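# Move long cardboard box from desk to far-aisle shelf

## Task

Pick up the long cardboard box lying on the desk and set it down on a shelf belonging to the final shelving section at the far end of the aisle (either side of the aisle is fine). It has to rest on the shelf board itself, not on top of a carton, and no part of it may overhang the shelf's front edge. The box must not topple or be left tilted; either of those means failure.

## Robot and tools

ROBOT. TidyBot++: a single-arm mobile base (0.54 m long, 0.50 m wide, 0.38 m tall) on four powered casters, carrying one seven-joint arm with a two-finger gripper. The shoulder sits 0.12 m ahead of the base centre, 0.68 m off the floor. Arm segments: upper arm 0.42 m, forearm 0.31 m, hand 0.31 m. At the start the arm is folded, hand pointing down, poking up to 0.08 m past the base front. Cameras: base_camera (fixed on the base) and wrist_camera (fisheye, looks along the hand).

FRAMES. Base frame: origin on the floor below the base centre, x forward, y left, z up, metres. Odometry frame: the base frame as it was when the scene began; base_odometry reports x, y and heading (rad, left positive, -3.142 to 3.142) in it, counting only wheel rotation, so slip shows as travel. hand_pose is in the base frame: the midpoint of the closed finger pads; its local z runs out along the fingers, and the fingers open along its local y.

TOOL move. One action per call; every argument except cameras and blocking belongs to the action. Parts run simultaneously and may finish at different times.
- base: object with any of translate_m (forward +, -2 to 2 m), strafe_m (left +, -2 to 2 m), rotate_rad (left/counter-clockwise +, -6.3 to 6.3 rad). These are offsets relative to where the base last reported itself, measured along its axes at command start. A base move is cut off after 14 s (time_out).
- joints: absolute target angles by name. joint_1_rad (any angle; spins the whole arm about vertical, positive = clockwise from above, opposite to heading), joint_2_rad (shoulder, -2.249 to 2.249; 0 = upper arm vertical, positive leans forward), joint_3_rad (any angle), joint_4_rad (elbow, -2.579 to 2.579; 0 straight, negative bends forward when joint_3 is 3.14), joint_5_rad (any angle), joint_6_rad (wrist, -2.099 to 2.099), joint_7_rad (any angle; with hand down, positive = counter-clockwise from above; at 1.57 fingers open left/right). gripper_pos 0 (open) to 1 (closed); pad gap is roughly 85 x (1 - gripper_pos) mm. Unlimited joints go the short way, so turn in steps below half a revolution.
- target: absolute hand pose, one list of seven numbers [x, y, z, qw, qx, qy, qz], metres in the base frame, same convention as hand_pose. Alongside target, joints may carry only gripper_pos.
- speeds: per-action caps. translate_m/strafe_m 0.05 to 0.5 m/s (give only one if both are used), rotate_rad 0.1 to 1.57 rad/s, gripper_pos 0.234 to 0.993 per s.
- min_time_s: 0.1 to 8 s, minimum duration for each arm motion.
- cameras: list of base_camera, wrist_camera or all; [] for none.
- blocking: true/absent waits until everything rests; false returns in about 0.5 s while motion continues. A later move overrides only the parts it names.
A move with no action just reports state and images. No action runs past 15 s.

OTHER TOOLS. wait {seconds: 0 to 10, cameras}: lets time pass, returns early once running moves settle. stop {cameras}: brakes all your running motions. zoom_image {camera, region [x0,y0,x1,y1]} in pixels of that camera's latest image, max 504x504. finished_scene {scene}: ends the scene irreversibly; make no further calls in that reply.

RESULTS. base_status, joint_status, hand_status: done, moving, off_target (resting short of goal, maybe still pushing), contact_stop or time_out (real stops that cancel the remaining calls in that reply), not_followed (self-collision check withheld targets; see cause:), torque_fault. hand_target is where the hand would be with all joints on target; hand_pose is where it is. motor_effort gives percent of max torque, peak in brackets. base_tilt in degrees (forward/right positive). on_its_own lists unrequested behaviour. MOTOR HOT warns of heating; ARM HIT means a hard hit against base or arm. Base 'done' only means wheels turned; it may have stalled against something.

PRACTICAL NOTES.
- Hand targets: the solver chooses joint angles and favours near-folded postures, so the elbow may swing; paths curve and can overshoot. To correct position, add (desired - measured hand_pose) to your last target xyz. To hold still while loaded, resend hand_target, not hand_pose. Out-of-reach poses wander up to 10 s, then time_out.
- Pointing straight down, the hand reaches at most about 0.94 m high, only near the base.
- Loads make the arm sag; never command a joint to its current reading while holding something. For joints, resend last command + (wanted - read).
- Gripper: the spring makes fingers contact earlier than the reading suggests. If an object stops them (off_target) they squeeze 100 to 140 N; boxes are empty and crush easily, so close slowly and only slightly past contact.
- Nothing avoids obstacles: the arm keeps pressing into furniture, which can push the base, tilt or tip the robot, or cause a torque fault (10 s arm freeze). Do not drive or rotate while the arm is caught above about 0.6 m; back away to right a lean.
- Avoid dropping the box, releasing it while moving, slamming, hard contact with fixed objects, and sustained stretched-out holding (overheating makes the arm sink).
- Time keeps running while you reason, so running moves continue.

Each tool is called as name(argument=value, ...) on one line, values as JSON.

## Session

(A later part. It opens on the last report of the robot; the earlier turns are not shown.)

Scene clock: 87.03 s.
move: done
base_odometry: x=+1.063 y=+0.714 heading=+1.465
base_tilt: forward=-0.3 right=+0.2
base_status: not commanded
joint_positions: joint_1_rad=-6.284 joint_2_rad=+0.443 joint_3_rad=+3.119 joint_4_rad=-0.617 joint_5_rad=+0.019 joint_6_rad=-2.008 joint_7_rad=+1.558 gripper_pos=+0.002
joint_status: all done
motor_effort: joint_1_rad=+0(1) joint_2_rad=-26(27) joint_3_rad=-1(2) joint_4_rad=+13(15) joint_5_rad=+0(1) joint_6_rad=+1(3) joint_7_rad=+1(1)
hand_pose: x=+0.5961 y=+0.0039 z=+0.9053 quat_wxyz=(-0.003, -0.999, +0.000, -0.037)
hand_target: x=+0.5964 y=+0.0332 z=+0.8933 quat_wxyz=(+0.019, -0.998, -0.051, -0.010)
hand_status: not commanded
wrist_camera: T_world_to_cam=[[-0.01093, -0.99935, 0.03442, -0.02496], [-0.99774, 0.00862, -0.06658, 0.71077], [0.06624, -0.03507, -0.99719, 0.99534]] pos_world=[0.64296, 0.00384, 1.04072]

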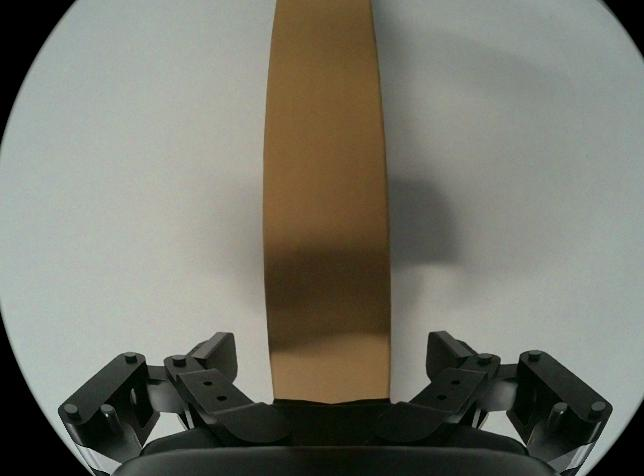

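move(joints={"joint_2_rad": 0.51, "joint_4_rad": -0.572, "joint_6_rad": -2.06}, min_time_s=1.5, cameras=["wrist_camera"])

Scene clock: 89.03 s.
move: done
base_odometry: x=+1.063 y=+0.714 heading=+1.465
base_tilt: forward=-0.3 right=+0.2
base_status: not commanded
joint_positions: joint_1_rad=-6.284 joint_2_rad=+0.465 joint_3_rad=+3.119 joint_4_rad=-0.604 joint_5_rad=+0.019 joint_6_rad=-2.018 joint_7_rad=+1.558 gripper_pos=+0.002
joint_status: all done
motor_effort: joint_1_rad=+0(1) joint_2_rad=-26(27) joint_3_rad=-1(2) joint_4_rad=+13(14) joint_5_rad=+0(1) joint_6_rad=+1(2) joint_7_rad=+1(1)
hand_pose: x=+0.6001 y=+0.0039 z=+0.8983 quat_wxyz=(-0.003, -1.000, +0.001, -0.027)
hand_target: x=+0.6002 y=+0.0331 z=+0.8859 quat_wxyz=(+0.019, -0.999, -0.051, +0.000)
hand_status: not commanded
wrist_camera: T_world_to_cam=[[-0.01047, -0.99935, 0.03451, -0.02511], [-0.99882, 0.00882, -0.04767, 0.69794], [0.04734, -0.03497, -0.99827, 1.00039]] pos_world=[0.6495, 0.00374, 1.0328]

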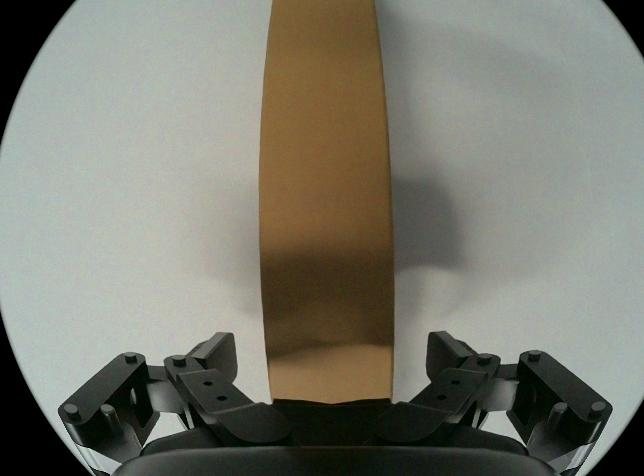

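move(joints={"gripper_pos": 0.36}, speeds={"gripper_pos": 0.234}, cameras=["wrist_camera"])

Scene clock: 91.27 s.
move: done
base_odometry: x=+1.063 y=+0.714 heading=+1.465
base_tilt: forward=-0.3 right=+0.2
base_status: not commanded
joint_positions: joint_1_rad=-6.284 joint_2_rad=+0.465 joint_3_rad=+3.119 joint_4_rad=-0.604 joint_5_rad=+0.019 joint_6_rad=-2.018 joint_7_rad=+1.558 gripper_pos=+0.360
joint_status: all done
motor_effort: joint_1_rad=+1(1) joint_2_rad=-26(27) joint_3_rad=+0(2) joint_4_rad=+13(14) joint_5_rad=+0(1) joint_6_rad=+1(1) joint_7_rad=+1(1)
hand_pose: x=+0.6001 y=+0.0039 z=+0.8983 quat_wxyz=(-0.003, -1.000, +0.001, -0.027)
hand_target: x=+0.6002 y=+0.0331 z=+0.8859 quat_wxyz=(+0.019, -0.999, -0.051, +0.000)
hand_status: not commanded
wrist_camera: T_world_to_cam=[[-0.01047, -0.99935, 0.03451, -0.02511], [-0.99883, 0.00882, -0.04758, 0.69784], [0.04724, -0.03497, -0.99827, 1.00046]] pos_world=[0.6495, 0.00374, 1.0328]

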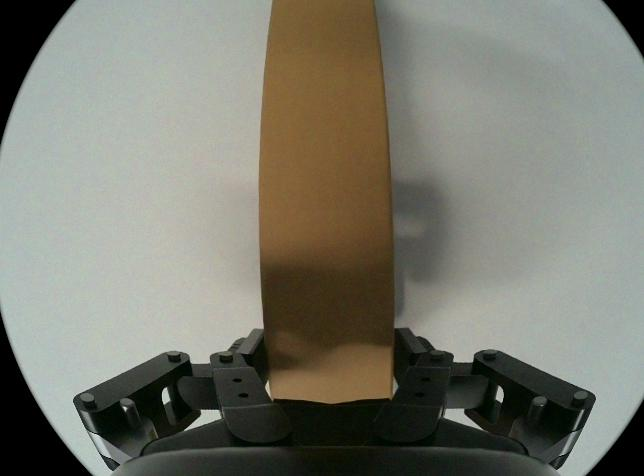

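zoom_image(camera="wrist_camera", region=[220, 300, 440, 420])

Scaled by 2.291.

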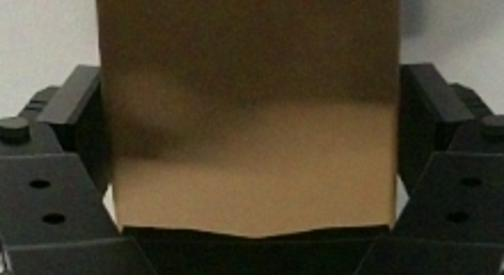

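move(joints={"gripper_pos": 0.385}, speeds={"gripper_pos": 0.234}, cameras=["wrist_camera"])

zoom_image(camera="wrist_camera", region=[220, 300, 440, 420])

move(joints={"gripper_pos": 0.4}, speeds={"gripper_pos": 0.234}, cameras=["wrist_camera"])

zoom_image(camera="wrist_camera", region=[220, 300, 440, 420])

Scene clock: 92.20 s.
move: done
base_odometry: x=+1.063 y=+0.714 heading=+1.465
base_tilt: forward=-0.3 right=+0.2
base_status: not commanded
joint_positions: joint_1_rad=-6.284 joint_2_rad=+0.465 joint_3_rad=+3.119 joint_4_rad=-0.604 joint_5_rad=+0.019 joint_6_rad=-2.018 joint_7_rad=+1.558 gripper_pos=+0.383
joint_status: all done
motor_effort: joint_1_rad=+0(1) joint_2_rad=-26(27) joint_3_rad=-2(2) joint_4_rad=+13(14) joint_5_rad=+0(1) joint_6_rad=+1(1) joint_7_rad=+1(1)
hand_pose: x=+0.6001 y=+0.0039 z=+0.8983 quat_wxyz=(-0.003, -1.000, +0.001, -0.027)
hand_target: x=+0.6002 y=+0.0331 z=+0.8859 quat_wxyz=(+0.019, -0.999, -0.051, +0.000)
hand_status: not commanded
wrist_camera: T_world_to_cam=[[-0.01047, -0.99935, 0.03451, -0.02511], [-0.99883, 0.00882, -0.04758, 0.69784], [0.04724, -0.03497, -0.99827, 1.00046]] pos_world=[0.6495, 0.00374, 1.0328]

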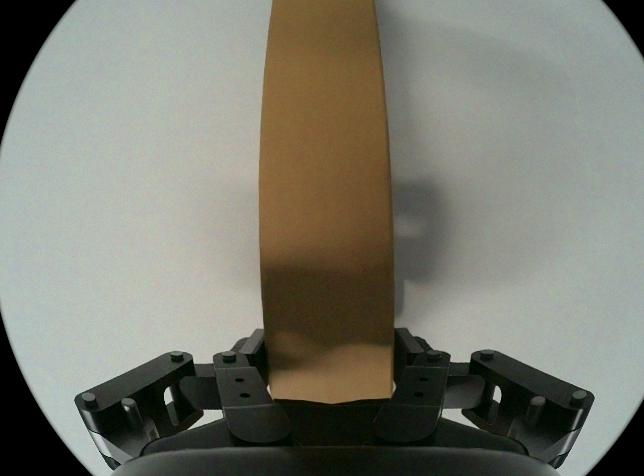

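Scaled by 2.291.

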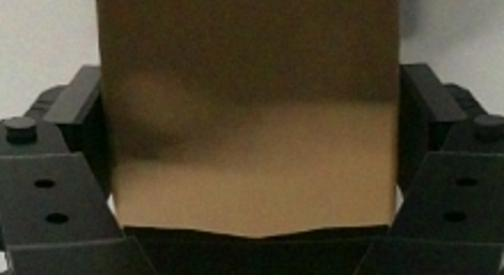

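Scene clock: 92.87 s.
move: done
base_odometry: x=+1.063 y=+0.714 heading=+1.465
base_tilt: forward=-0.3 right=+0.2
base_status: not commanded
joint_positions: joint_1_rad=-6.284 joint_2_rad=+0.465 joint_3_rad=+3.119 joint_4_rad=-0.604 joint_5_rad=+0.019 joint_6_rad=-2.018 joint_7_rad=+1.558 gripper_pos=+0.399
joint_status: all done
motor_effort: joint_1_rad=+0(1) joint_2_rad=-26(27) joint_3_rad=-1(2) joint_4_rad=+14(14) joint_5_rad=-1(1) joint_6_rad=+1(1) joint_7_rad=+1(1)
hand_pose: x=+0.6001 y=+0.0039 z=+0.8983 quat_wxyz=(-0.003, -1.000, +0.001, -0.027)
hand_target: x=+0.6002 y=+0.0331 z=+0.8859 quat_wxyz=(+0.019, -0.999, -0.051, +0.000)
hand_status: not commanded
wrist_camera: T_world_to_cam=[[-0.01047, -0.99935, 0.03451, -0.02511], [-0.99883, 0.00882, -0.04758, 0.69784], [0.04724, -0.03497, -0.99827, 1.00046]] pos_world=[0.6495, 0.00374, 1.0328]

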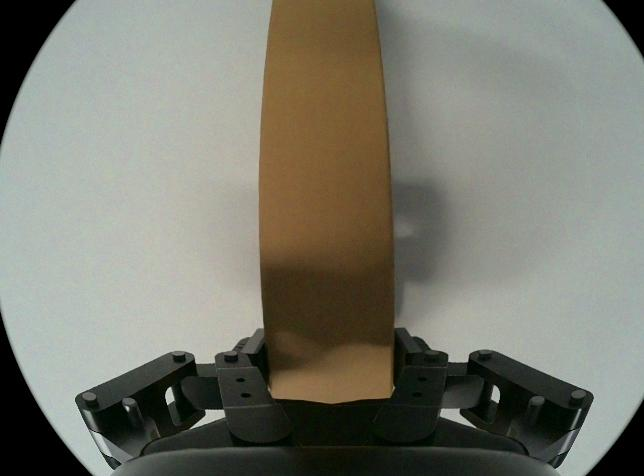

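Scaled by 2.291.

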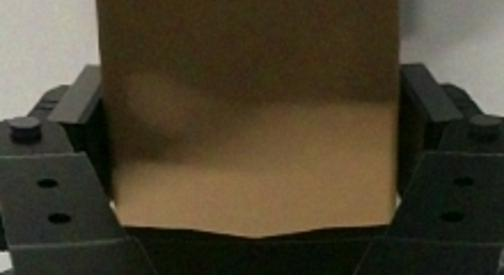

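move(joints={"gripper_pos": 0.41}, speeds={"gripper_pos": 0.234})

move(joints={"joint_2_rad": 0.40, "joint_4_rad": -0.665, "joint_6_rad": -2.06}, min_time_s=3, cameras=["wrist_camera"])

Scene clock: 94.20 s.
move: done
base_odometry: x=+1.063 y=+0.714 heading=+1.465
base_tilt: forward=-0.3 right=+0.2
base_status: not commanded
joint_positions: joint_1_rad=-6.284 joint_2_rad=+0.465 joint_3_rad=+3.119 joint_4_rad=-0.604 joint_5_rad=+0.019 joint_6_rad=-2.018 joint_7_rad=+1.558 gripper_pos=+0.411
joint_status: all done
motor_effort: joint_1_rad=+0(2) joint_2_rad=-27(27) joint_3_rad=-1(2) joint_4_rad=+13(14) joint_5_rad=+0(1) joint_6_rad=+1(1) joint_7_rad=+1(1)
hand_pose: x=+0.6001 y=+0.0039 z=+0.8983 quat_wxyz=(-0.003, -1.000, +0.001, -0.027)
hand_target: x=+0.6002 y=+0.0331 z=+0.8859 quat_wxyz=(+0.019, -0.999, -0.051, +0.000)
hand_status: not commanded
pictures: none

Scene clock: 97.50 s.
move: done
base_odometry: x=+1.063 y=+0.714 heading=+1.465
base_tilt: forward=-0.3 right=+0.1
base_status: not commanded
joint_positions: joint_1_rad=-6.284 joint_2_rad=+0.420 joint_3_rad=+3.119 joint_4_rad=-0.639 joint_5_rad=+0.019 joint_6_rad=-2.018 joint_7_rad=+1.558 gripper_pos=+0.411
joint_status: all done
motor_effort: joint_1_rad=+1(2) joint_2_rad=-25(28) joint_3_rad=-1(2) joint_4_rad=+13(15) joint_5_rad=+0(1) joint_6_rad=+1(2) joint_7_rad=+1(1)
hand_pose: x=+0.5844 y=+0.0039 z=+0.9093 quat_wxyz=(-0.003, -0.999, +0.000, -0.032)
hand_target: x=+0.5613 y=+0.0320 z=+0.9109 quat_wxyz=(+0.017, -0.998, -0.052, -0.008)
hand_status: not commanded
wrist_camera: T_world_to_cam=[[-0.01033, -0.99933, 0.03504, -0.02612], [-0.99834, 0.00832, -0.05697, 0.69094], [0.05664, -0.03557, -0.99776, 1.00629]] pos_world=[0.63253, 0.00394, 1.04431]

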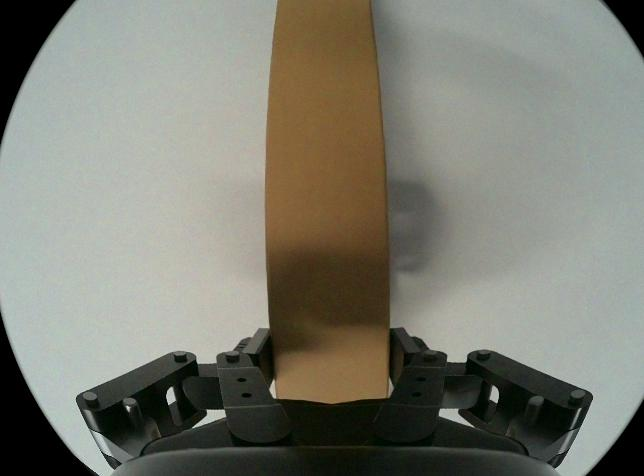

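move(joints={"gripper_pos": 0.34, "joint_2_rad": 0.512, "joint_4_rad": -0.57, "joint_6_rad": -2.06}, min_time_s=2)

move(joints={"gripper_pos": 0.42}, speeds={"gripper_pos": 0.234})

move(joints={"gripper_pos": 0.43}, speeds={"gripper_pos": 0.234}, cameras=["wrist_camera"])

Scene clock: 100.03 s.
move: done
base_odometry: x=+1.063 y=+0.714 heading=+1.465
base_tilt: forward=-0.3 right=+0.2
base_status: not commanded
joint_positions: joint_1_rad=-6.284 joint_2_rad=+0.469 joint_3_rad=+3.119 joint_4_rad=-0.602 joint_5_rad=+0.019 joint_6_rad=-2.019 joint_7_rad=+1.558 gripper_pos=+0.340
joint_status: all done
motor_effort: joint_1_rad=+0(1) joint_2_rad=-27(28) joint_3_rad=-1(2) joint_4_rad=+14(15) joint_5_rad=+0(1) joint_6_rad=+1(2) joint_7_rad=+1(1)
hand_pose: x=+0.6011 y=+0.0039 z=+0.8970 quat_wxyz=(-0.003, -1.000, +0.001, -0.026)
hand_target: x=+0.6009 y=+0.0331 z=+0.8855 quat_wxyz=(+0.019, -0.999, -0.051, +0.000)
hand_status: not commanded
pictures: none

Scene clock: 100.93 s.
move: done
base_odometry: x=+1.063 y=+0.714 heading=+1.465
base_tilt: forward=-0.3 right=+0.2
base_status: not commanded
joint_positions: joint_1_rad=-6.285 joint_2_rad=+0.469 joint_3_rad=+3.119 joint_4_rad=-0.602 joint_5_rad=+0.019 joint_6_rad=-2.019 joint_7_rad=+1.558 gripper_pos=+0.419
joint_status: all done
motor_effort: joint_1_rad=+0(2) joint_2_rad=-26(27) joint_3_rad=-1(2) joint_4_rad=+13(14) joint_5_rad=+0(1) joint_6_rad=+1(1) joint_7_rad=+1(1)
hand_pose: x=+0.6011 y=+0.0040 z=+0.8970 quat_wxyz=(-0.003, -1.000, +0.000, -0.026)
hand_target: x=+0.6009 y=+0.0331 z=+0.8855 quat_wxyz=(+0.019, -0.999, -0.051, +0.000)
hand_status: not commanded
pictures: none

Scene clock: 101.57 s.
move: done
base_odometry: x=+1.063 y=+0.714 heading=+1.465
base_tilt: forward=-0.3 right=+0.2
base_status: not commanded
joint_positions: joint_1_rad=-6.285 joint_2_rad=+0.469 joint_3_rad=+3.119 joint_4_rad=-0.601 joint_5_rad=+0.019 joint_6_rad=-2.019 joint_7_rad=+1.558 gripper_pos=+0.431
joint_status: all done
motor_effort: joint_1_rad=+1(1) joint_2_rad=-27(27) joint_3_rad=-1(2) joint_4_rad=+13(14) joint_5_rad=+0(1) joint_6_rad=+1(1) joint_7_rad=+1(1)
hand_pose: x=+0.6011 y=+0.0040 z=+0.8971 quat_wxyz=(-0.003, -1.000, +0.000, -0.026)
hand_target: x=+0.6009 y=+0.0331 z=+0.8855 quat_wxyz=(+0.019, -0.999, -0.051, +0.000)
hand_status: not commanded
wrist_camera: T_world_to_cam=[[-0.00988, -0.99936, 0.03446, -0.02518], [-0.99894, 0.00832, -0.04526, 0.69685], [0.04494, -0.03487, -0.99838, 1.00071]] pos_world=[0.65089, 0.00394, 1.0315]

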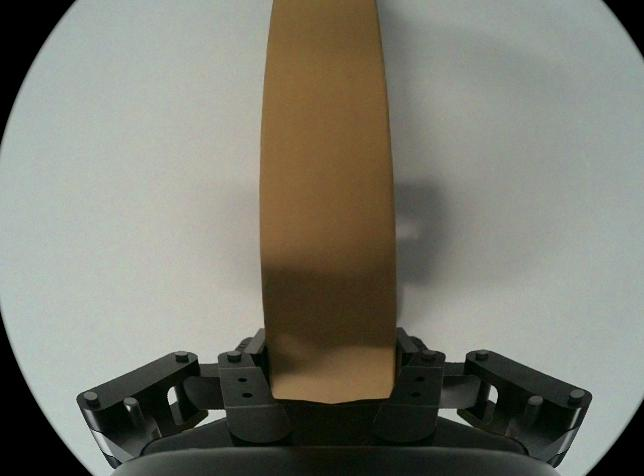

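move(joints={"gripper_pos": 0.44}, speeds={"gripper_pos": 0.234})

move(joints={"joint_2_rad": 0.40, "joint_4_rad": -0.665, "joint_6_rad": -2.06}, min_time_s=3, cameras=["wrist_camera"])

Scene clock: 102.37 s.
move: done
base_odometry: x=+1.063 y=+0.714 heading=+1.465
base_tilt: forward=-0.3 right=+0.2
base_status: not commanded
joint_positions: joint_1_rad=-6.285 joint_2_rad=+0.469 joint_3_rad=+3.119 joint_4_rad=-0.601 joint_5_rad=+0.019 joint_6_rad=-2.019 joint_7_rad=+1.558 gripper_pos=+0.439
joint_status: all done
motor_effort: joint_1_rad=+0(1) joint_2_rad=-27(27) joint_3_rad=-1(2) joint_4_rad=+13(13) joint_5_rad=-1(1) joint_6_rad=+1(1) joint_7_rad=+1(1)
hand_pose: x=+0.6011 y=+0.0040 z=+0.8971 quat_wxyz=(-0.003, -1.000, +0.000, -0.026)
hand_target: x=+0.6009 y=+0.0331 z=+0.8855 quat_wxyz=(+0.019, -0.999, -0.051, +0.000)
hand_status: not commanded
pictures: none

Scene clock: 105.67 s.
move: done
base_odometry: x=+1.063 y=+0.714 heading=+1.465
base_tilt: forward=-0.3 right=+0.2
base_status: not commanded
joint_positions: joint_1_rad=-6.285 joint_2_rad=+0.423 joint_3_rad=+3.119 joint_4_rad=-0.641 joint_5_rad=+0.019 joint_6_rad=-2.019 joint_7_rad=+1.558 gripper_pos=+0.439
joint_status: all done
motor_effort: joint_1_rad=+0(1) joint_2_rad=-25(28) joint_3_rad=+0(2) joint_4_rad=+14(15) joint_5_rad=-1(1) joint_6_rad=+1(2) joint_7_rad=+1(1)
hand_pose: x=+0.5845 y=+0.0040 z=+0.9077 quat_wxyz=(-0.004, -1.000, +0.000, -0.030)
hand_target: x=+0.5613 y=+0.0320 z=+0.9109 quat_wxyz=(+0.017, -0.998, -0.052, -0.008)
hand_status: not commanded
wrist_camera: T_world_to_cam=[[-0.00968, -0.99933, 0.03522, -0.02655], [-0.99859, 0.00782, -0.05246, 0.68698], [0.05214, -0.03568, -0.998, 1.00755]] pos_world=[0.63321, 0.00404, 1.04251]

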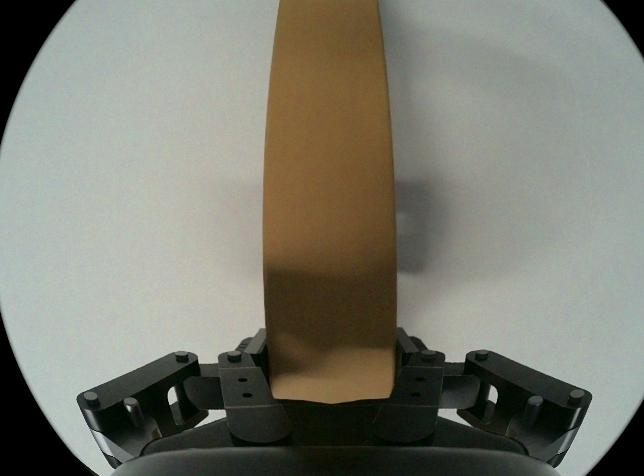

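move(joints={"gripper_pos": 0.446}, speeds={"gripper_pos": 0.234})

move(joints={"joint_2_rad": 0.22, "joint_4_rad": -0.84, "joint_6_rad": -2.05}, min_time_s=4, cameras=["wrist_camera"])

Scene clock: 106.50 s.
move: done
base_odometry: x=+1.063 y=+0.714 heading=+1.465
base_tilt: forward=-0.3 right=+0.2
base_status: not commanded
joint_positions: joint_1_rad=-6.285 joint_2_rad=+0.423 joint_3_rad=+3.119 joint_4_rad=-0.641 joint_5_rad=+0.019 joint_6_rad=-2.019 joint_7_rad=+1.558 gripper_pos=+0.446
joint_status: all done
motor_effort: joint_1_rad=+1(1) joint_2_rad=-26(26) joint_3_rad=+0(1) joint_4_rad=+13(14) joint_5_rad=+0(1) joint_6_rad=+1(1) joint_7_rad=+1(1)
hand_pose: x=+0.5845 y=+0.0040 z=+0.9077 quat_wxyz=(-0.004, -1.000, +0.000, -0.030)
hand_target: x=+0.5613 y=+0.0320 z=+0.9109 quat_wxyz=(+0.017, -0.998, -0.052, -0.008)
hand_status: not commanded
pictures: none

Scene clock: 110.80 s.
move: done
base_odometry: x=+1.063 y=+0.714 heading=+1.465
base_tilt: forward=-0.3 right=+0.2
base_status: not commanded
joint_positions: joint_1_rad=-6.285 joint_2_rad=+0.241 joint_3_rad=+3.119 joint_4_rad=-0.816 joint_5_rad=+0.019 joint_6_rad=-2.019 joint_7_rad=+1.558 gripper_pos=+0.446
joint_status: all done
motor_effort: joint_1_rad=+1(1) joint_2_rad=-20(27) joint_3_rad=-1(2) joint_4_rad=+14(16) joint_5_rad=+0(1) joint_6_rad=+1(2) joint_7_rad=+1(1)
hand_pose: x=+0.5134 y=+0.0037 z=+0.9342 quat_wxyz=(-0.005, -0.999, -0.001, -0.033)
hand_target: x=+0.4932 y=+0.0299 z=+0.9353 quat_wxyz=(+0.014, -0.998, -0.053, -0.016)
hand_status: not commanded
wrist_camera: T_world_to_cam=[[-0.0087, -0.99921, 0.03884, -0.03241], [-0.99828, 0.00643, -0.05824, 0.62272], [0.05795, -0.03928, -0.99755, 1.03423]] pos_world=[0.56143, 0.00423, 1.06922]

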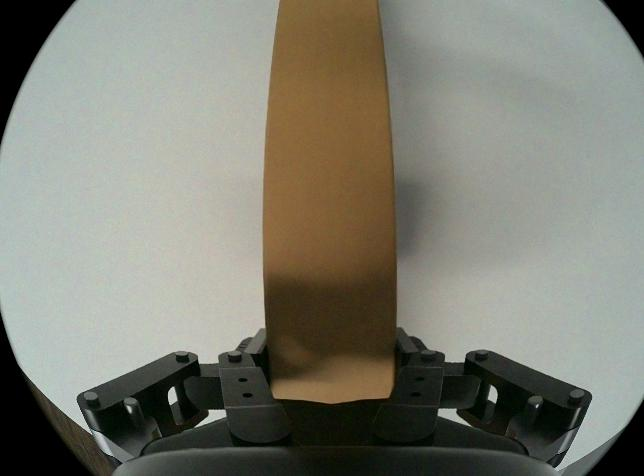

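move(base={"translate_m": -0.8}, speeds={"translate_m": 0.3}, cameras=["wrist_camera"])

Scene clock: 114.67 s.
move: done
base_odometry: x=+0.979 y=-0.081 heading=+1.466
base_tilt: forward=-0.3 right=+0.2
base_status: done
joint_positions: joint_1_rad=-6.288 joint_2_rad=+0.225 joint_3_rad=+3.118 joint_4_rad=-0.818 joint_5_rad=+0.019 joint_6_rad=-2.020 joint_7_rad=+1.558 gripper_pos=+0.446
joint_status: not commanded
motor_effort: joint_1_rad=+0(3) joint_2_rad=-19(24) joint_3_rad=+0(2) joint_4_rad=+14(14) joint_5_rad=-1(2) joint_6_rad=+1(2) joint_7_rad=+1(1)
hand_pose: x=+0.5087 y=+0.0054 z=+0.9401 quat_wxyz=(-0.005, -0.999, -0.003, -0.040)
hand_target: x=+0.4932 y=+0.0299 z=+0.9353 quat_wxyz=(+0.014, -0.998, -0.053, -0.016)
hand_status: not commanded
wrist_camera: T_world_to_cam=[[-0.0043, -0.99926, 0.03829, -0.03257], [-0.99739, 0.00153, -0.07218, 0.63098], [0.07207, -0.0385, -0.99666, 1.03249]] pos_world=[0.55478, 0.00624, 1.07583]

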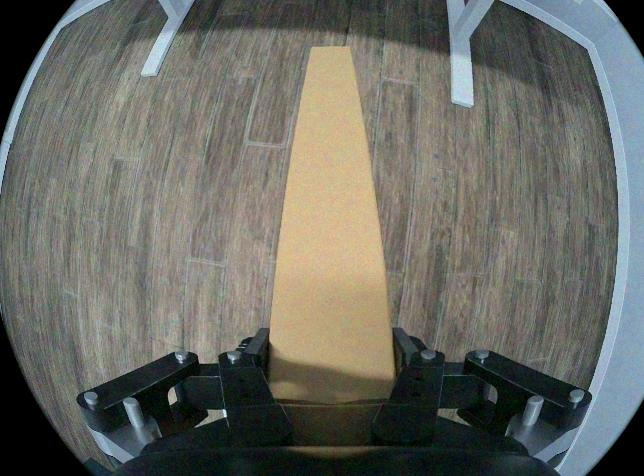

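move(joints={"joint_2_rad": 0.2217, "joint_4_rad": -0.657, "joint_6_rad": -1.565}, min_time_s=4, cameras=["wrist_camera"])

Scene clock: 119.63 s.
move: done
base_odometry: x=+0.979 y=-0.081 heading=+1.466
base_tilt: forward=-0.3 right=+0.2
base_status: not commanded
joint_positions: joint_1_rad=-6.288 joint_2_rad=+0.225 joint_3_rad=+3.118 joint_4_rad=-0.692 joint_5_rad=+0.019 joint_6_rad=-1.622 joint_7_rad=+1.558 gripper_pos=+0.446
joint_status: all done
motor_effort: joint_1_rad=+0(2) joint_2_rad=-21(22) joint_3_rad=-1(2) joint_4_rad=+15(16) joint_5_rad=+1(1) joint_6_rad=+6(7) joint_7_rad=+1(1)
hand_pose: x=+0.6385 y=+0.0080 z=+1.0268 quat_wxyz=(+0.000, -0.955, -0.003, -0.297)
hand_target: x=+0.6515 y=+0.0401 z=+1.0547 quat_wxyz=(+0.020, -0.938, -0.047, -0.342)
hand_status: not commanded
wrist_camera: T_world_to_cam=[[-0.01678, -0.99962, 0.02209, -0.00818], [-0.82775, 0.00149, -0.56109, 1.16039], [0.56084, -0.0277, -0.82746, 0.62376]] pos_world=[0.61055, 0.00737, 1.16741]

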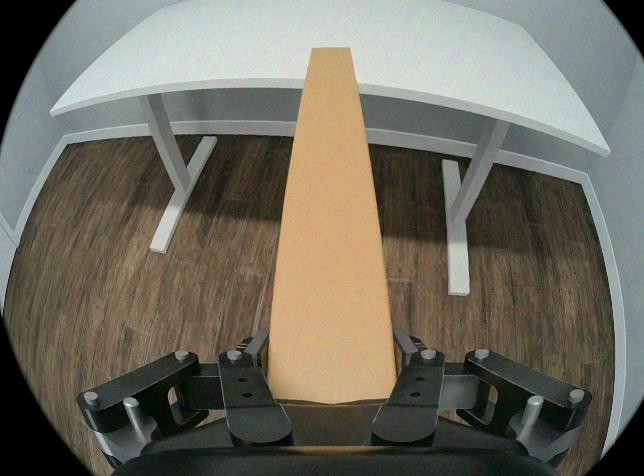

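move(joints={"joint_2_rad": 0.17, "joint_4_rad": -0.885, "joint_6_rad": -1.29}, min_time_s=3, cameras=["wrist_camera"])

Scene clock: 123.43 s.
move: done
base_odometry: x=+0.979 y=-0.081 heading=+1.466
base_tilt: forward=-0.3 right=+0.1
base_status: not commanded
joint_positions: joint_1_rad=-6.288 joint_2_rad=+0.194 joint_3_rad=+3.118 joint_4_rad=-0.861 joint_5_rad=+0.019 joint_6_rad=-1.350 joint_7_rad=+1.558 gripper_pos=+0.446
joint_status: all done
motor_effort: joint_1_rad=+1(1) joint_2_rad=-22(23) joint_3_rad=-1(2) joint_4_rad=+17(18) joint_5_rad=-1(1) joint_6_rad=+7(8) joint_7_rad=+1(1)
hand_pose: x=+0.6825 y=+0.0097 z=+1.0190 quat_wxyz=(+0.000, -0.933, -0.005, -0.360)
hand_target: x=+0.6840 y=+0.0432 z=+1.0342 quat_wxyz=(+0.021, -0.921, -0.044, -0.388)
hand_status: not commanded
wrist_camera: T_world_to_cam=[[-0.01575, -0.99968, 0.01974, -0.00389], [-0.74549, -0.00142, -0.66651, 1.24379], [0.66633, -0.02521, -0.74523, 0.4368]] pos_world=[0.63612, 0.00889, 1.15459]

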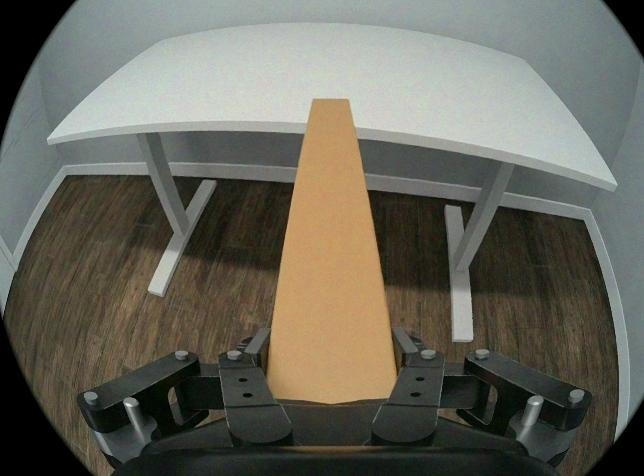

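move(joints={"gripper_pos": 0.454}, speeds={"gripper_pos": 0.234})

move(joints={"joint_2_rad": 0.13, "joint_4_rad": -0.80, "joint_6_rad": -1.20}, min_time_s=3, cameras=["wrist_camera"])

Scene clock: 124.47 s.
move: done
base_odometry: x=+0.979 y=-0.081 heading=+1.466
base_tilt: forward=-0.3 right=+0.2
base_status: not commanded
joint_positions: joint_1_rad=-6.288 joint_2_rad=+0.194 joint_3_rad=+3.118 joint_4_rad=-0.861 joint_5_rad=+0.019 joint_6_rad=-1.349 joint_7_rad=+1.558 gripper_pos=+0.452
joint_status: all done
motor_effort: joint_1_rad=+0(1) joint_2_rad=-22(22) joint_3_rad=+0(2) joint_4_rad=+17(17) joint_5_rad=+0(1) joint_6_rad=+7(7) joint_7_rad=+1(1)
hand_pose: x=+0.6826 y=+0.0097 z=+1.0192 quat_wxyz=(+0.000, -0.933, -0.005, -0.360)
hand_target: x=+0.6840 y=+0.0432 z=+1.0342 quat_wxyz=(+0.021, -0.921, -0.044, -0.388)
hand_status: not commanded
pictures: none

Scene clock: 127.77 s.
move: done
base_odometry: x=+0.979 y=-0.081 heading=+1.466
base_tilt: forward=-0.3 right=+0.2
base_status: not commanded
joint_positions: joint_1_rad=-6.288 joint_2_rad=+0.153 joint_3_rad=+3.118 joint_4_rad=-0.837 joint_5_rad=+0.019 joint_6_rad=-1.262 joint_7_rad=+1.558 gripper_pos=+0.452
joint_status: all done
motor_effort: joint_1_rad=+1(1) joint_2_rad=-20(23) joint_3_rad=-1(2) joint_4_rad=+17(18) joint_5_rad=+0(1) joint_6_rad=+8(9) joint_7_rad=+1(1)
hand_pose: x=+0.6874 y=+0.0102 z=+1.0745 quat_wxyz=(+0.001, -0.902, -0.005, -0.431)
hand_target: x=+0.6872 y=+0.0435 z=+1.1220 quat_wxyz=(+0.022, -0.874, -0.043, -0.484)
hand_status: not commanded
wrist_camera: T_world_to_cam=[[-0.01742, -0.99974, 0.01472, 0.00222], [-0.63434, -0.00033, -0.77306, 1.32244], [0.77286, -0.02281, -0.63417, 0.2824]] pos_world=[0.62066, 0.00909, 1.20138]

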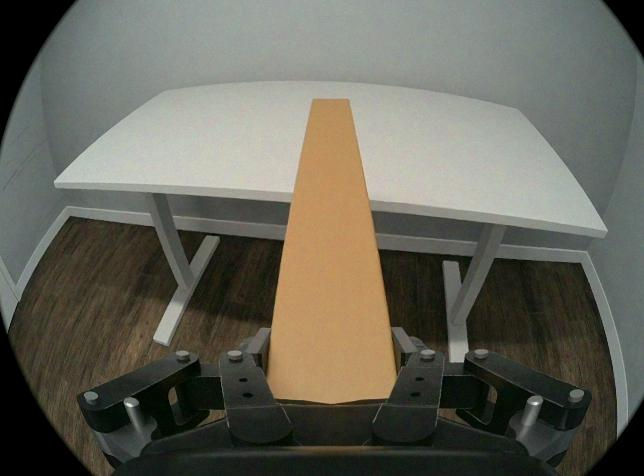

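move(base={"translate_m": 0.7}, speeds={"translate_m": 0.2}, cameras=["wrist_camera"])

Scene clock: 132.23 s.
move: done
base_odometry: x=+1.052 y=+0.615 heading=+1.466
base_tilt: forward=-0.3 right=+0.2
base_status: done
joint_positions: joint_1_rad=-6.288 joint_2_rad=+0.136 joint_3_rad=+3.117 joint_4_rad=-0.833 joint_5_rad=+0.019 joint_6_rad=-1.258 joint_7_rad=+1.558 gripper_pos=+0.452
joint_status: not commanded
motor_effort: joint_1_rad=+0(2) joint_2_rad=-20(23) joint_3_rad=+0(2) joint_4_rad=+17(18) joint_5_rad=+0(1) joint_6_rad=+8(9) joint_7_rad=+1(1)
hand_pose: x=+0.6816 y=+0.0107 z=+1.0866 quat_wxyz=(+0.001, -0.897, -0.005, -0.441)
hand_target: x=+0.6872 y=+0.0435 z=+1.1220 quat_wxyz=(+0.022, -0.874, -0.043, -0.484)
hand_status: not commanded
wrist_camera: T_world_to_cam=[[-0.01682, -0.99976, 0.01406, 0.00264], [-0.61568, -0.00073, -0.788, 1.33167], [0.78782, -0.02191, -0.61552, 0.26406]] pos_world=[0.61189, 0.0094, 1.21185]

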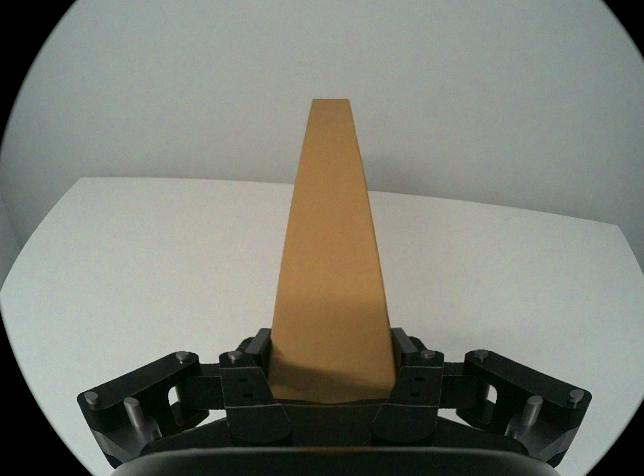

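move(joints={"joint_2_rad": -0.01, "joint_4_rad": -1.52, "joint_6_rad": -0.65}, min_time_s=5, cameras=["wrist_camera"])

Scene clock: 137.80 s.
move: done
base_odometry: x=+1.052 y=+0.615 heading=+1.466
base_tilt: forward=-0.3 right=+0.2
base_status: not commanded
joint_positions: joint_1_rad=-6.288 joint_2_rad=+0.014 joint_3_rad=+3.117 joint_4_rad=-1.497 joint_5_rad=+0.019 joint_6_rad=-0.713 joint_7_rad=+1.558 gripper_pos=+0.452
joint_status: all done
motor_effort: joint_1_rad=+1(2) joint_2_rad=-18(21) joint_3_rad=-1(2) joint_4_rad=+19(20) joint_5_rad=+0(1) joint_6_rad=+8(10) joint_7_rad=+1(1)
hand_pose: x=+0.6854 y=+0.0140 z=+0.9323 quat_wxyz=(+0.001, -0.896, -0.011, -0.443)
hand_target: x=+0.6852 y=+0.0440 z=+0.9487 quat_wxyz=(+0.018, -0.881, -0.039, -0.471)
hand_status: not commanded
wrist_camera: T_world_to_cam=[[-0.00691, -0.99977, 0.02022, -0.0043], [-0.61261, -0.01174, -0.7903, 1.21273], [0.79036, -0.01785, -0.61239, 0.16144]] pos_world=[0.6153, 0.01282, 1.05737]

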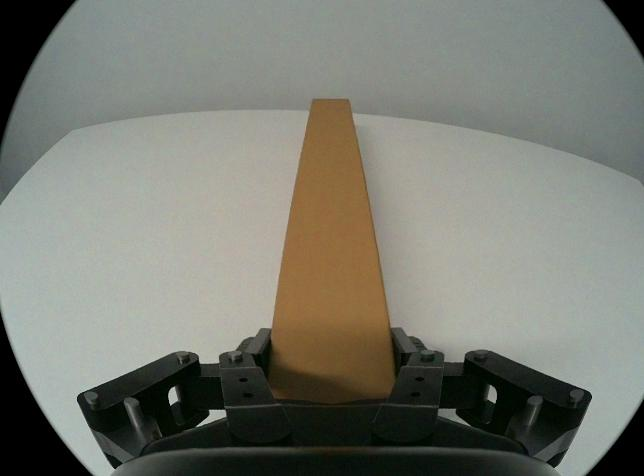

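move(joints={"joint_2_rad": -0.01, "joint_4_rad": -1.59, "joint_6_rad": -0.58}, min_time_s=2, cameras=["wrist_camera"])

Scene clock: 140.27 s.
move: done
base_odometry: x=+1.052 y=+0.615 heading=+1.466
base_tilt: forward=-0.3 right=+0.2
base_status: not commanded
joint_positions: joint_1_rad=-6.288 joint_2_rad=+0.012 joint_3_rad=+3.117 joint_4_rad=-1.563 joint_5_rad=+0.019 joint_6_rad=-0.639 joint_7_rad=+1.558 gripper_pos=+0.452
joint_status: all done
motor_effort: joint_1_rad=+0(1) joint_2_rad=-18(20) joint_3_rad=-1(2) joint_4_rad=+19(20) joint_5_rad=+0(1) joint_6_rad=+8(9) joint_7_rad=+1(1)
hand_pose: x=+0.6871 y=+0.0144 z=+0.9150 quat_wxyz=(+0.001, -0.894, -0.012, -0.448)
hand_target: x=+0.6858 y=+0.0437 z=+0.9267 quat_wxyz=(+0.018, -0.881, -0.038, -0.471)
hand_status: not commanded
wrist_camera: T_world_to_cam=[[-0.00566, -0.99979, 0.01992, -0.00419], [-0.60439, -0.01245, -0.79659, 1.20006], [0.79666, -0.01655, -0.60419, 0.13766]] pos_world=[0.61562, 0.01303, 1.0392]

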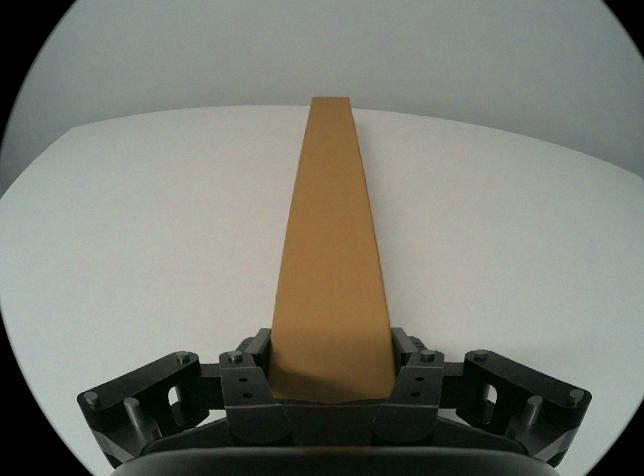

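move(joints={"joint_2_rad": -0.01, "joint_4_rad": -1.63, "joint_6_rad": -0.54}, min_time_s=2, cameras=["wrist_camera"])

move(joints={"joint_2_rad": -0.01, "joint_4_rad": -1.655, "joint_6_rad": -0.515}, min_time_s=2, cameras=["wrist_camera"])

Scene clock: 142.70 s.
move: done
base_odometry: x=+1.052 y=+0.615 heading=+1.466
base_tilt: forward=-0.3 right=+0.2
base_status: not commanded
joint_positions: joint_1_rad=-6.288 joint_2_rad=+0.008 joint_3_rad=+3.117 joint_4_rad=-1.600 joint_5_rad=+0.019 joint_6_rad=-0.594 joint_7_rad=+1.558 gripper_pos=+0.452
joint_status: all done
motor_effort: joint_1_rad=+1(1) joint_2_rad=-17(19) joint_3_rad=-1(2) joint_4_rad=+18(20) joint_5_rad=+0(1) joint_6_rad=+7(9) joint_7_rad=+1(1)
hand_pose: x=+0.6875 y=+0.0147 z=+0.9071 quat_wxyz=(+0.001, -0.892, -0.012, -0.453)
hand_target: x=+0.6855 y=+0.0435 z=+0.9141 quat_wxyz=(+0.018, -0.881, -0.038, -0.471)
hand_status: not commanded
wrist_camera: T_world_to_cam=[[-0.00506, -0.99979, 0.01962, -0.00389], [-0.59564, -0.01275, -0.80315, 1.19395], [0.80324, -0.01575, -0.59545, 0.12015]] pos_world=[0.61463, 0.01323, 1.03054]

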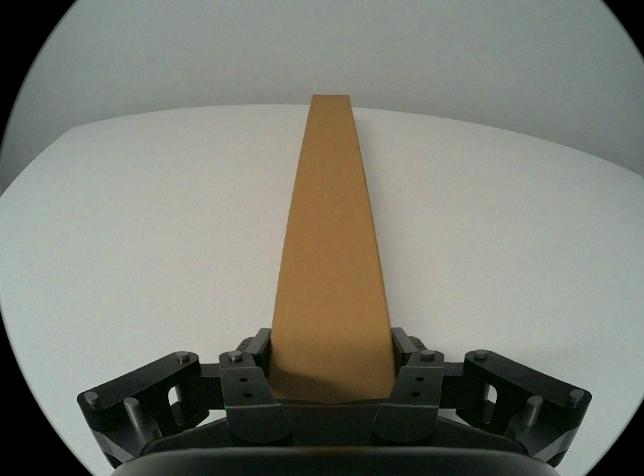

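Scene clock: 145.00 s.
move: done
base_odometry: x=+1.052 y=+0.615 heading=+1.466
base_tilt: forward=-0.3 right=+0.2
base_status: not commanded
joint_positions: joint_1_rad=-6.288 joint_2_rad=+0.006 joint_3_rad=+3.117 joint_4_rad=-1.622 joint_5_rad=+0.019 joint_6_rad=-0.566 joint_7_rad=+1.558 gripper_pos=+0.452
joint_status: all done
motor_effort: joint_1_rad=-1(1) joint_2_rad=-17(18) joint_3_rad=-1(2) joint_4_rad=+18(19) joint_5_rad=+0(1) joint_6_rad=+7(8) joint_7_rad=+1(1)
hand_pose: x=+0.6876 y=+0.0148 z=+0.9030 quat_wxyz=(+0.001, -0.890, -0.012, -0.456)
hand_target: x=+0.6850 y=+0.0433 z=+0.9063 quat_wxyz=(+0.017, -0.881, -0.038, -0.471)
hand_status: not commanded
wrist_camera: T_world_to_cam=[[-0.00468, -0.9998, 0.01931, -0.00361], [-0.58883, -0.01285, -0.80816, 1.19062], [0.80824, -0.01515, -0.58865, 0.10803]] pos_world=[0.61374, 0.01333, 1.02587]

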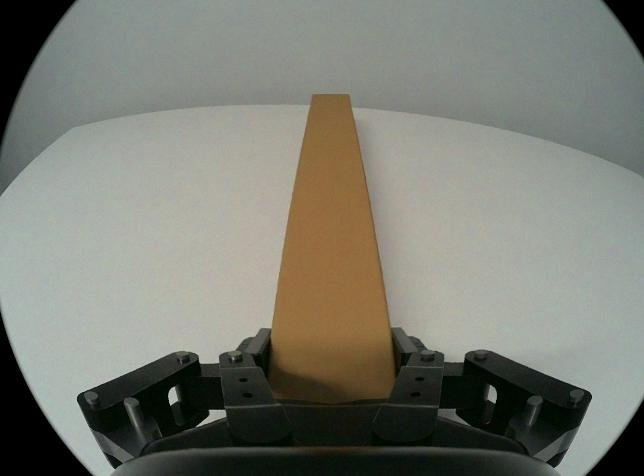

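move(joints={"joint_2_rad": -0.01, "joint_4_rad": -1.685, "joint_6_rad": -0.485}, min_time_s=2, cameras=["wrist_camera"])

move(joints={"joint_2_rad": -0.01, "joint_4_rad": -1.705, "joint_6_rad": -0.465}, min_time_s=2, cameras=["wrist_camera"])

Scene clock: 147.47 s.
move: done
base_odometry: x=+1.052 y=+0.615 heading=+1.466
base_tilt: forward=-0.4 right=+0.2
base_status: not commanded
joint_positions: joint_1_rad=-6.288 joint_2_rad=-0.002 joint_3_rad=+3.117 joint_4_rad=-1.645 joint_5_rad=+0.019 joint_6_rad=-0.531 joint_7_rad=+1.558 gripper_pos=+0.452
joint_status: all done
motor_effort: joint_1_rad=+0(2) joint_2_rad=-16(18) joint_3_rad=-1(3) joint_4_rad=+17(19) joint_5_rad=+0(1) joint_6_rad=+6(7) joint_7_rad=+1(1)
hand_pose: x=+0.6876 y=+0.0151 z=+0.9029 quat_wxyz=(+0.002, -0.885, -0.012, -0.465)
hand_target: x=+0.6842 y=+0.0431 z=+0.8969 quat_wxyz=(+0.017, -0.881, -0.038, -0.471)
hand_status: not commanded
wrist_camera: T_world_to_cam=[[-0.00433, -0.99981, 0.01884, -0.00322], [-0.57335, -0.01296, -0.8192, 1.1899], [0.8193, -0.01435, -0.57319, 0.08636]] pos_world=[0.61146, 0.01343, 1.02433]

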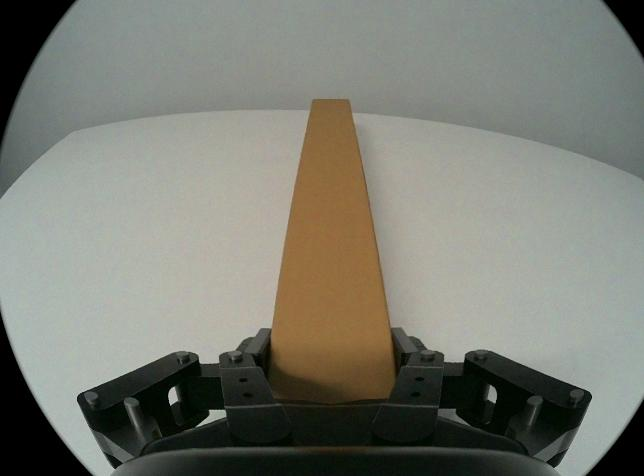

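Scene clock: 149.77 s.
move: done
base_odometry: x=+1.052 y=+0.615 heading=+1.466
base_tilt: forward=-0.3 right=+0.2
base_status: not commanded
joint_positions: joint_1_rad=-6.288 joint_2_rad=-0.006 joint_3_rad=+3.117 joint_4_rad=-1.660 joint_5_rad=+0.019 joint_6_rad=-0.508 joint_7_rad=+1.558 gripper_pos=+0.452
joint_status: all done
motor_effort: joint_1_rad=-1(2) joint_2_rad=-15(17) joint_3_rad=-1(3) joint_4_rad=+16(18) joint_5_rad=-1(1) joint_6_rad=+6(8) joint_7_rad=+1(1)
hand_pose: x=+0.6876 y=+0.0152 z=+0.9029 quat_wxyz=(+0.002, -0.882, -0.013, -0.470)
hand_target: x=+0.6834 y=+0.0429 z=+0.8907 quat_wxyz=(+0.017, -0.881, -0.037, -0.471)
hand_status: not commanded
wrist_camera: T_world_to_cam=[[-0.00407, -0.99982, 0.01845, -0.00286], [-0.56287, -0.01296, -0.82644, 1.18913], [0.82654, -0.01375, -0.56272, 0.07192]] pos_world=[0.60987, 0.01354, 1.02327]

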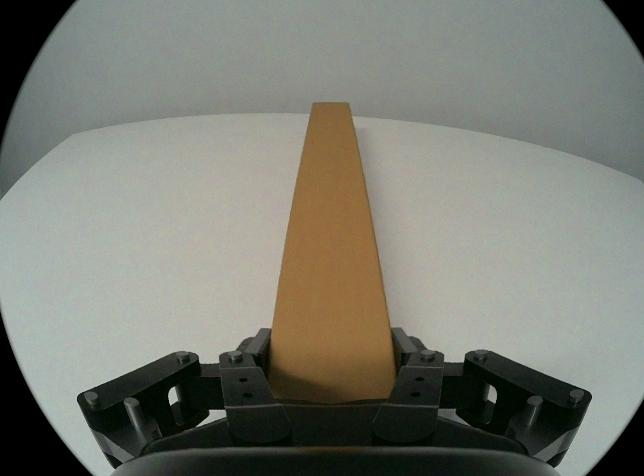

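move(joints={"gripper_pos": 0.0}, speeds={"gripper_pos": 0.3}, cameras=["wrist_camera"])

Scene clock: 151.93 s.
move: done
base_odometry: x=+1.052 y=+0.615 heading=+1.466
base_tilt: forward=-0.3 right=+0.2
base_status: not commanded
joint_positions: joint_1_rad=-6.289 joint_2_rad=-0.007 joint_3_rad=+3.116 joint_4_rad=-1.677 joint_5_rad=+0.019 joint_6_rad=-0.506 joint_7_rad=+1.559 gripper_pos=+0.001
joint_status: all done
motor_effort: joint_1_rad=+1(1) joint_2_rad=-17(17) joint_3_rad=+0(2) joint_4_rad=+19(19) joint_5_rad=-1(1) joint_6_rad=+8(8) joint_7_rad=+1(1)
hand_pose: x=+0.6844 y=+0.0164 z=+0.8943 quat_wxyz=(+0.002, -0.886, -0.014, -0.464)
hand_target: x=+0.6834 y=+0.0429 z=+0.8907 quat_wxyz=(+0.017, -0.881, -0.037, -0.471)
hand_status: not commanded
wrist_camera: T_world_to_cam=[[-0.00125, -0.99981, 0.0194, -0.00431], [-0.57433, -0.01516, -0.81849, 1.18112], [0.81863, -0.01216, -0.5742, 0.08536]] pos_world=[0.60846, 0.01464, 1.01583]

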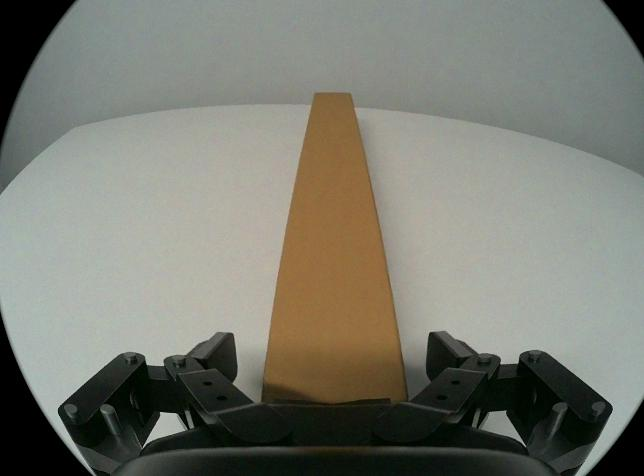

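move(joints={"joint_2_rad": 0.29, "joint_4_rad": -0.62, "joint_6_rad": -1.72}, min_time_s=3)

move(base={"translate_m": 0.095}, speeds={"translate_m": 0.15}, cameras=["wrist_camera"])

Scene clock: 156.00 s.
move: done
base_odometry: x=+1.052 y=+0.615 heading=+1.466
base_tilt: forward=-0.3 right=+0.2
base_status: not commanded
joint_positions: joint_1_rad=-6.289 joint_2_rad=+0.251 joint_3_rad=+3.116 joint_4_rad=-0.652 joint_5_rad=+0.019 joint_6_rad=-1.678 joint_7_rad=+1.559 gripper_pos=+0.001
joint_status: all done
motor_effort: joint_1_rad=+0(1) joint_2_rad=-21(22) joint_3_rad=+0(2) joint_4_rad=+14(20) joint_5_rad=+0(1) joint_6_rad=+5(9) joint_7_rad=+1(1)
hand_pose: x=+0.6354 y=+0.0092 z=+1.0207 quat_wxyz=(+0.000, -0.961, -0.005, -0.277)
hand_target: x=+0.6379 y=+0.0383 z=+1.0069 quat_wxyz=(+0.020, -0.966, -0.049, -0.253)
hand_status: not commanded
pictures: none

Scene clock: 157.33 s.
move: done
base_odometry: x=+1.062 y=+0.710 heading=+1.467
base_tilt: forward=-0.3 right=+0.2
base_status: done
joint_positions: joint_1_rad=-6.289 joint_2_rad=+0.265 joint_3_rad=+3.116 joint_4_rad=-0.650 joint_5_rad=+0.019 joint_6_rad=-1.683 joint_7_rad=+1.559 gripper_pos=+0.001
joint_status: not commanded
motor_effort: joint_1_rad=+1(1) joint_2_rad=-22(24) joint_3_rad=-1(2) joint_4_rad=+14(15) joint_5_rad=+0(1) joint_6_rad=+5(6) joint_7_rad=+1(1)
hand_pose: x=+0.6389 y=+0.0092 z=+1.0136 quat_wxyz=(+0.000, -0.963, -0.005, -0.269)
hand_target: x=+0.6379 y=+0.0383 z=+1.0069 quat_wxyz=(+0.020, -0.966, -0.049, -0.253)
hand_status: not commanded
wrist_camera: T_world_to_cam=[[-0.01248, -0.99966, 0.02272, -0.01005], [-0.85903, -0.00091, -0.51193, 1.12349], [0.51177, -0.02591, -0.85873, 0.67562]] pos_world=[0.61922, 0.00848, 1.15555]

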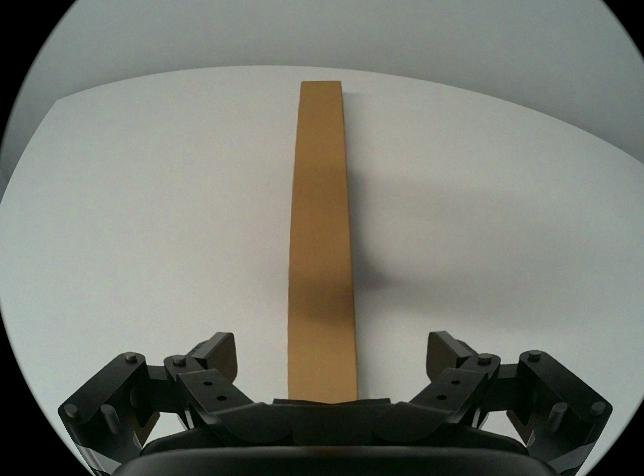

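move(base={"strafe_m": 0.007}, speeds={"strafe_m": 0.1}, joints={"joint_2_rad": 0.375, "joint_4_rad": -0.68, "joint_6_rad": -1.79}, min_time_s=2, cameras=["wrist_camera"])

Scene clock: 160.03 s.
move: done
base_odometry: x=+1.055 y=+0.710 heading=+1.467
base_tilt: forward=-0.3 right=+0.2
base_status: done
joint_positions: joint_1_rad=-6.293 joint_2_rad=+0.336 joint_3_rad=+3.115 joint_4_rad=-0.655 joint_5_rad=+0.019 joint_6_rad=-1.749 joint_7_rad=+1.559 gripper_pos=+0.001
joint_status: all done
motor_effort: joint_1_rad=+1(3) joint_2_rad=-24(25) joint_3_rad=-1(2) joint_4_rad=+14(15) joint_5_rad=-1(1) joint_6_rad=+4(6) joint_7_rad=+1(1)
hand_pose: x=+0.6419 y=+0.0113 z=+0.9649 quat_wxyz=(+0.000, -0.980, -0.007, -0.200)
hand_target: x=+0.6356 y=+0.0375 z=+0.9311 quat_wxyz=(+0.020, -0.988, -0.049, -0.148)
hand_status: not commanded
wrist_camera: T_world_to_cam=[[-0.00469, -0.99966, 0.02559, -0.01456], [-0.92297, -0.00552, -0.38484, 1.01964], [0.38485, -0.02543, -0.92263, 0.77554]] pos_world=[0.64256, 0.01079, 1.1083]

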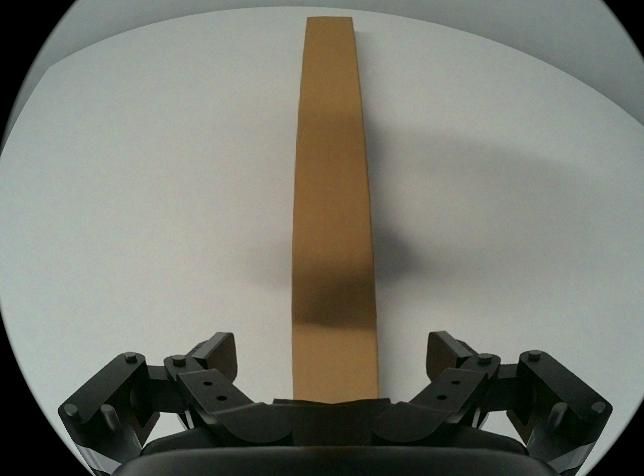

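move(joints={"joint_2_rad": 0.468, "joint_4_rad": -0.69, "joint_6_rad": -1.84}, min_time_s=2, cameras=["wrist_camera"])

Scene clock: 162.43 s.
move: done
base_odometry: x=+1.055 y=+0.710 heading=+1.467
base_tilt: forward=-0.3 right=+0.2
base_status: not commanded
joint_positions: joint_1_rad=-6.293 joint_2_rad=+0.426 joint_3_rad=+3.115 joint_4_rad=-0.664 joint_5_rad=+0.019 joint_6_rad=-1.799 joint_7_rad=+1.559 gripper_pos=+0.001
joint_status: all done
motor_effort: joint_1_rad=+0(1) joint_2_rad=-26(27) joint_3_rad=-1(2) joint_4_rad=+14(16) joint_5_rad=+0(1) joint_6_rad=+3(5) joint_7_rad=+1(1)
hand_pose: x=+0.6490 y=+0.0111 z=+0.9091 quat_wxyz=(+0.000, -0.992, -0.007, -0.126)
hand_target: x=+0.6395 y=+0.0371 z=+0.8759 quat_wxyz=(+0.020, -0.996, -0.049, -0.072)
hand_status: not commanded
wrist_camera: T_world_to_cam=[[-0.00093, -0.9996, 0.02835, -0.01829], [-0.96988, -0.00601, -0.24351, 0.90665], [0.24358, -0.02773, -0.96948, 0.85551]] pos_world=[0.67093, 0.01088, 1.0507]

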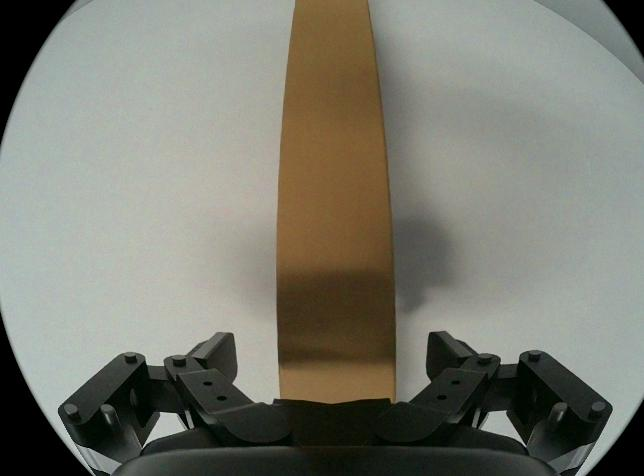

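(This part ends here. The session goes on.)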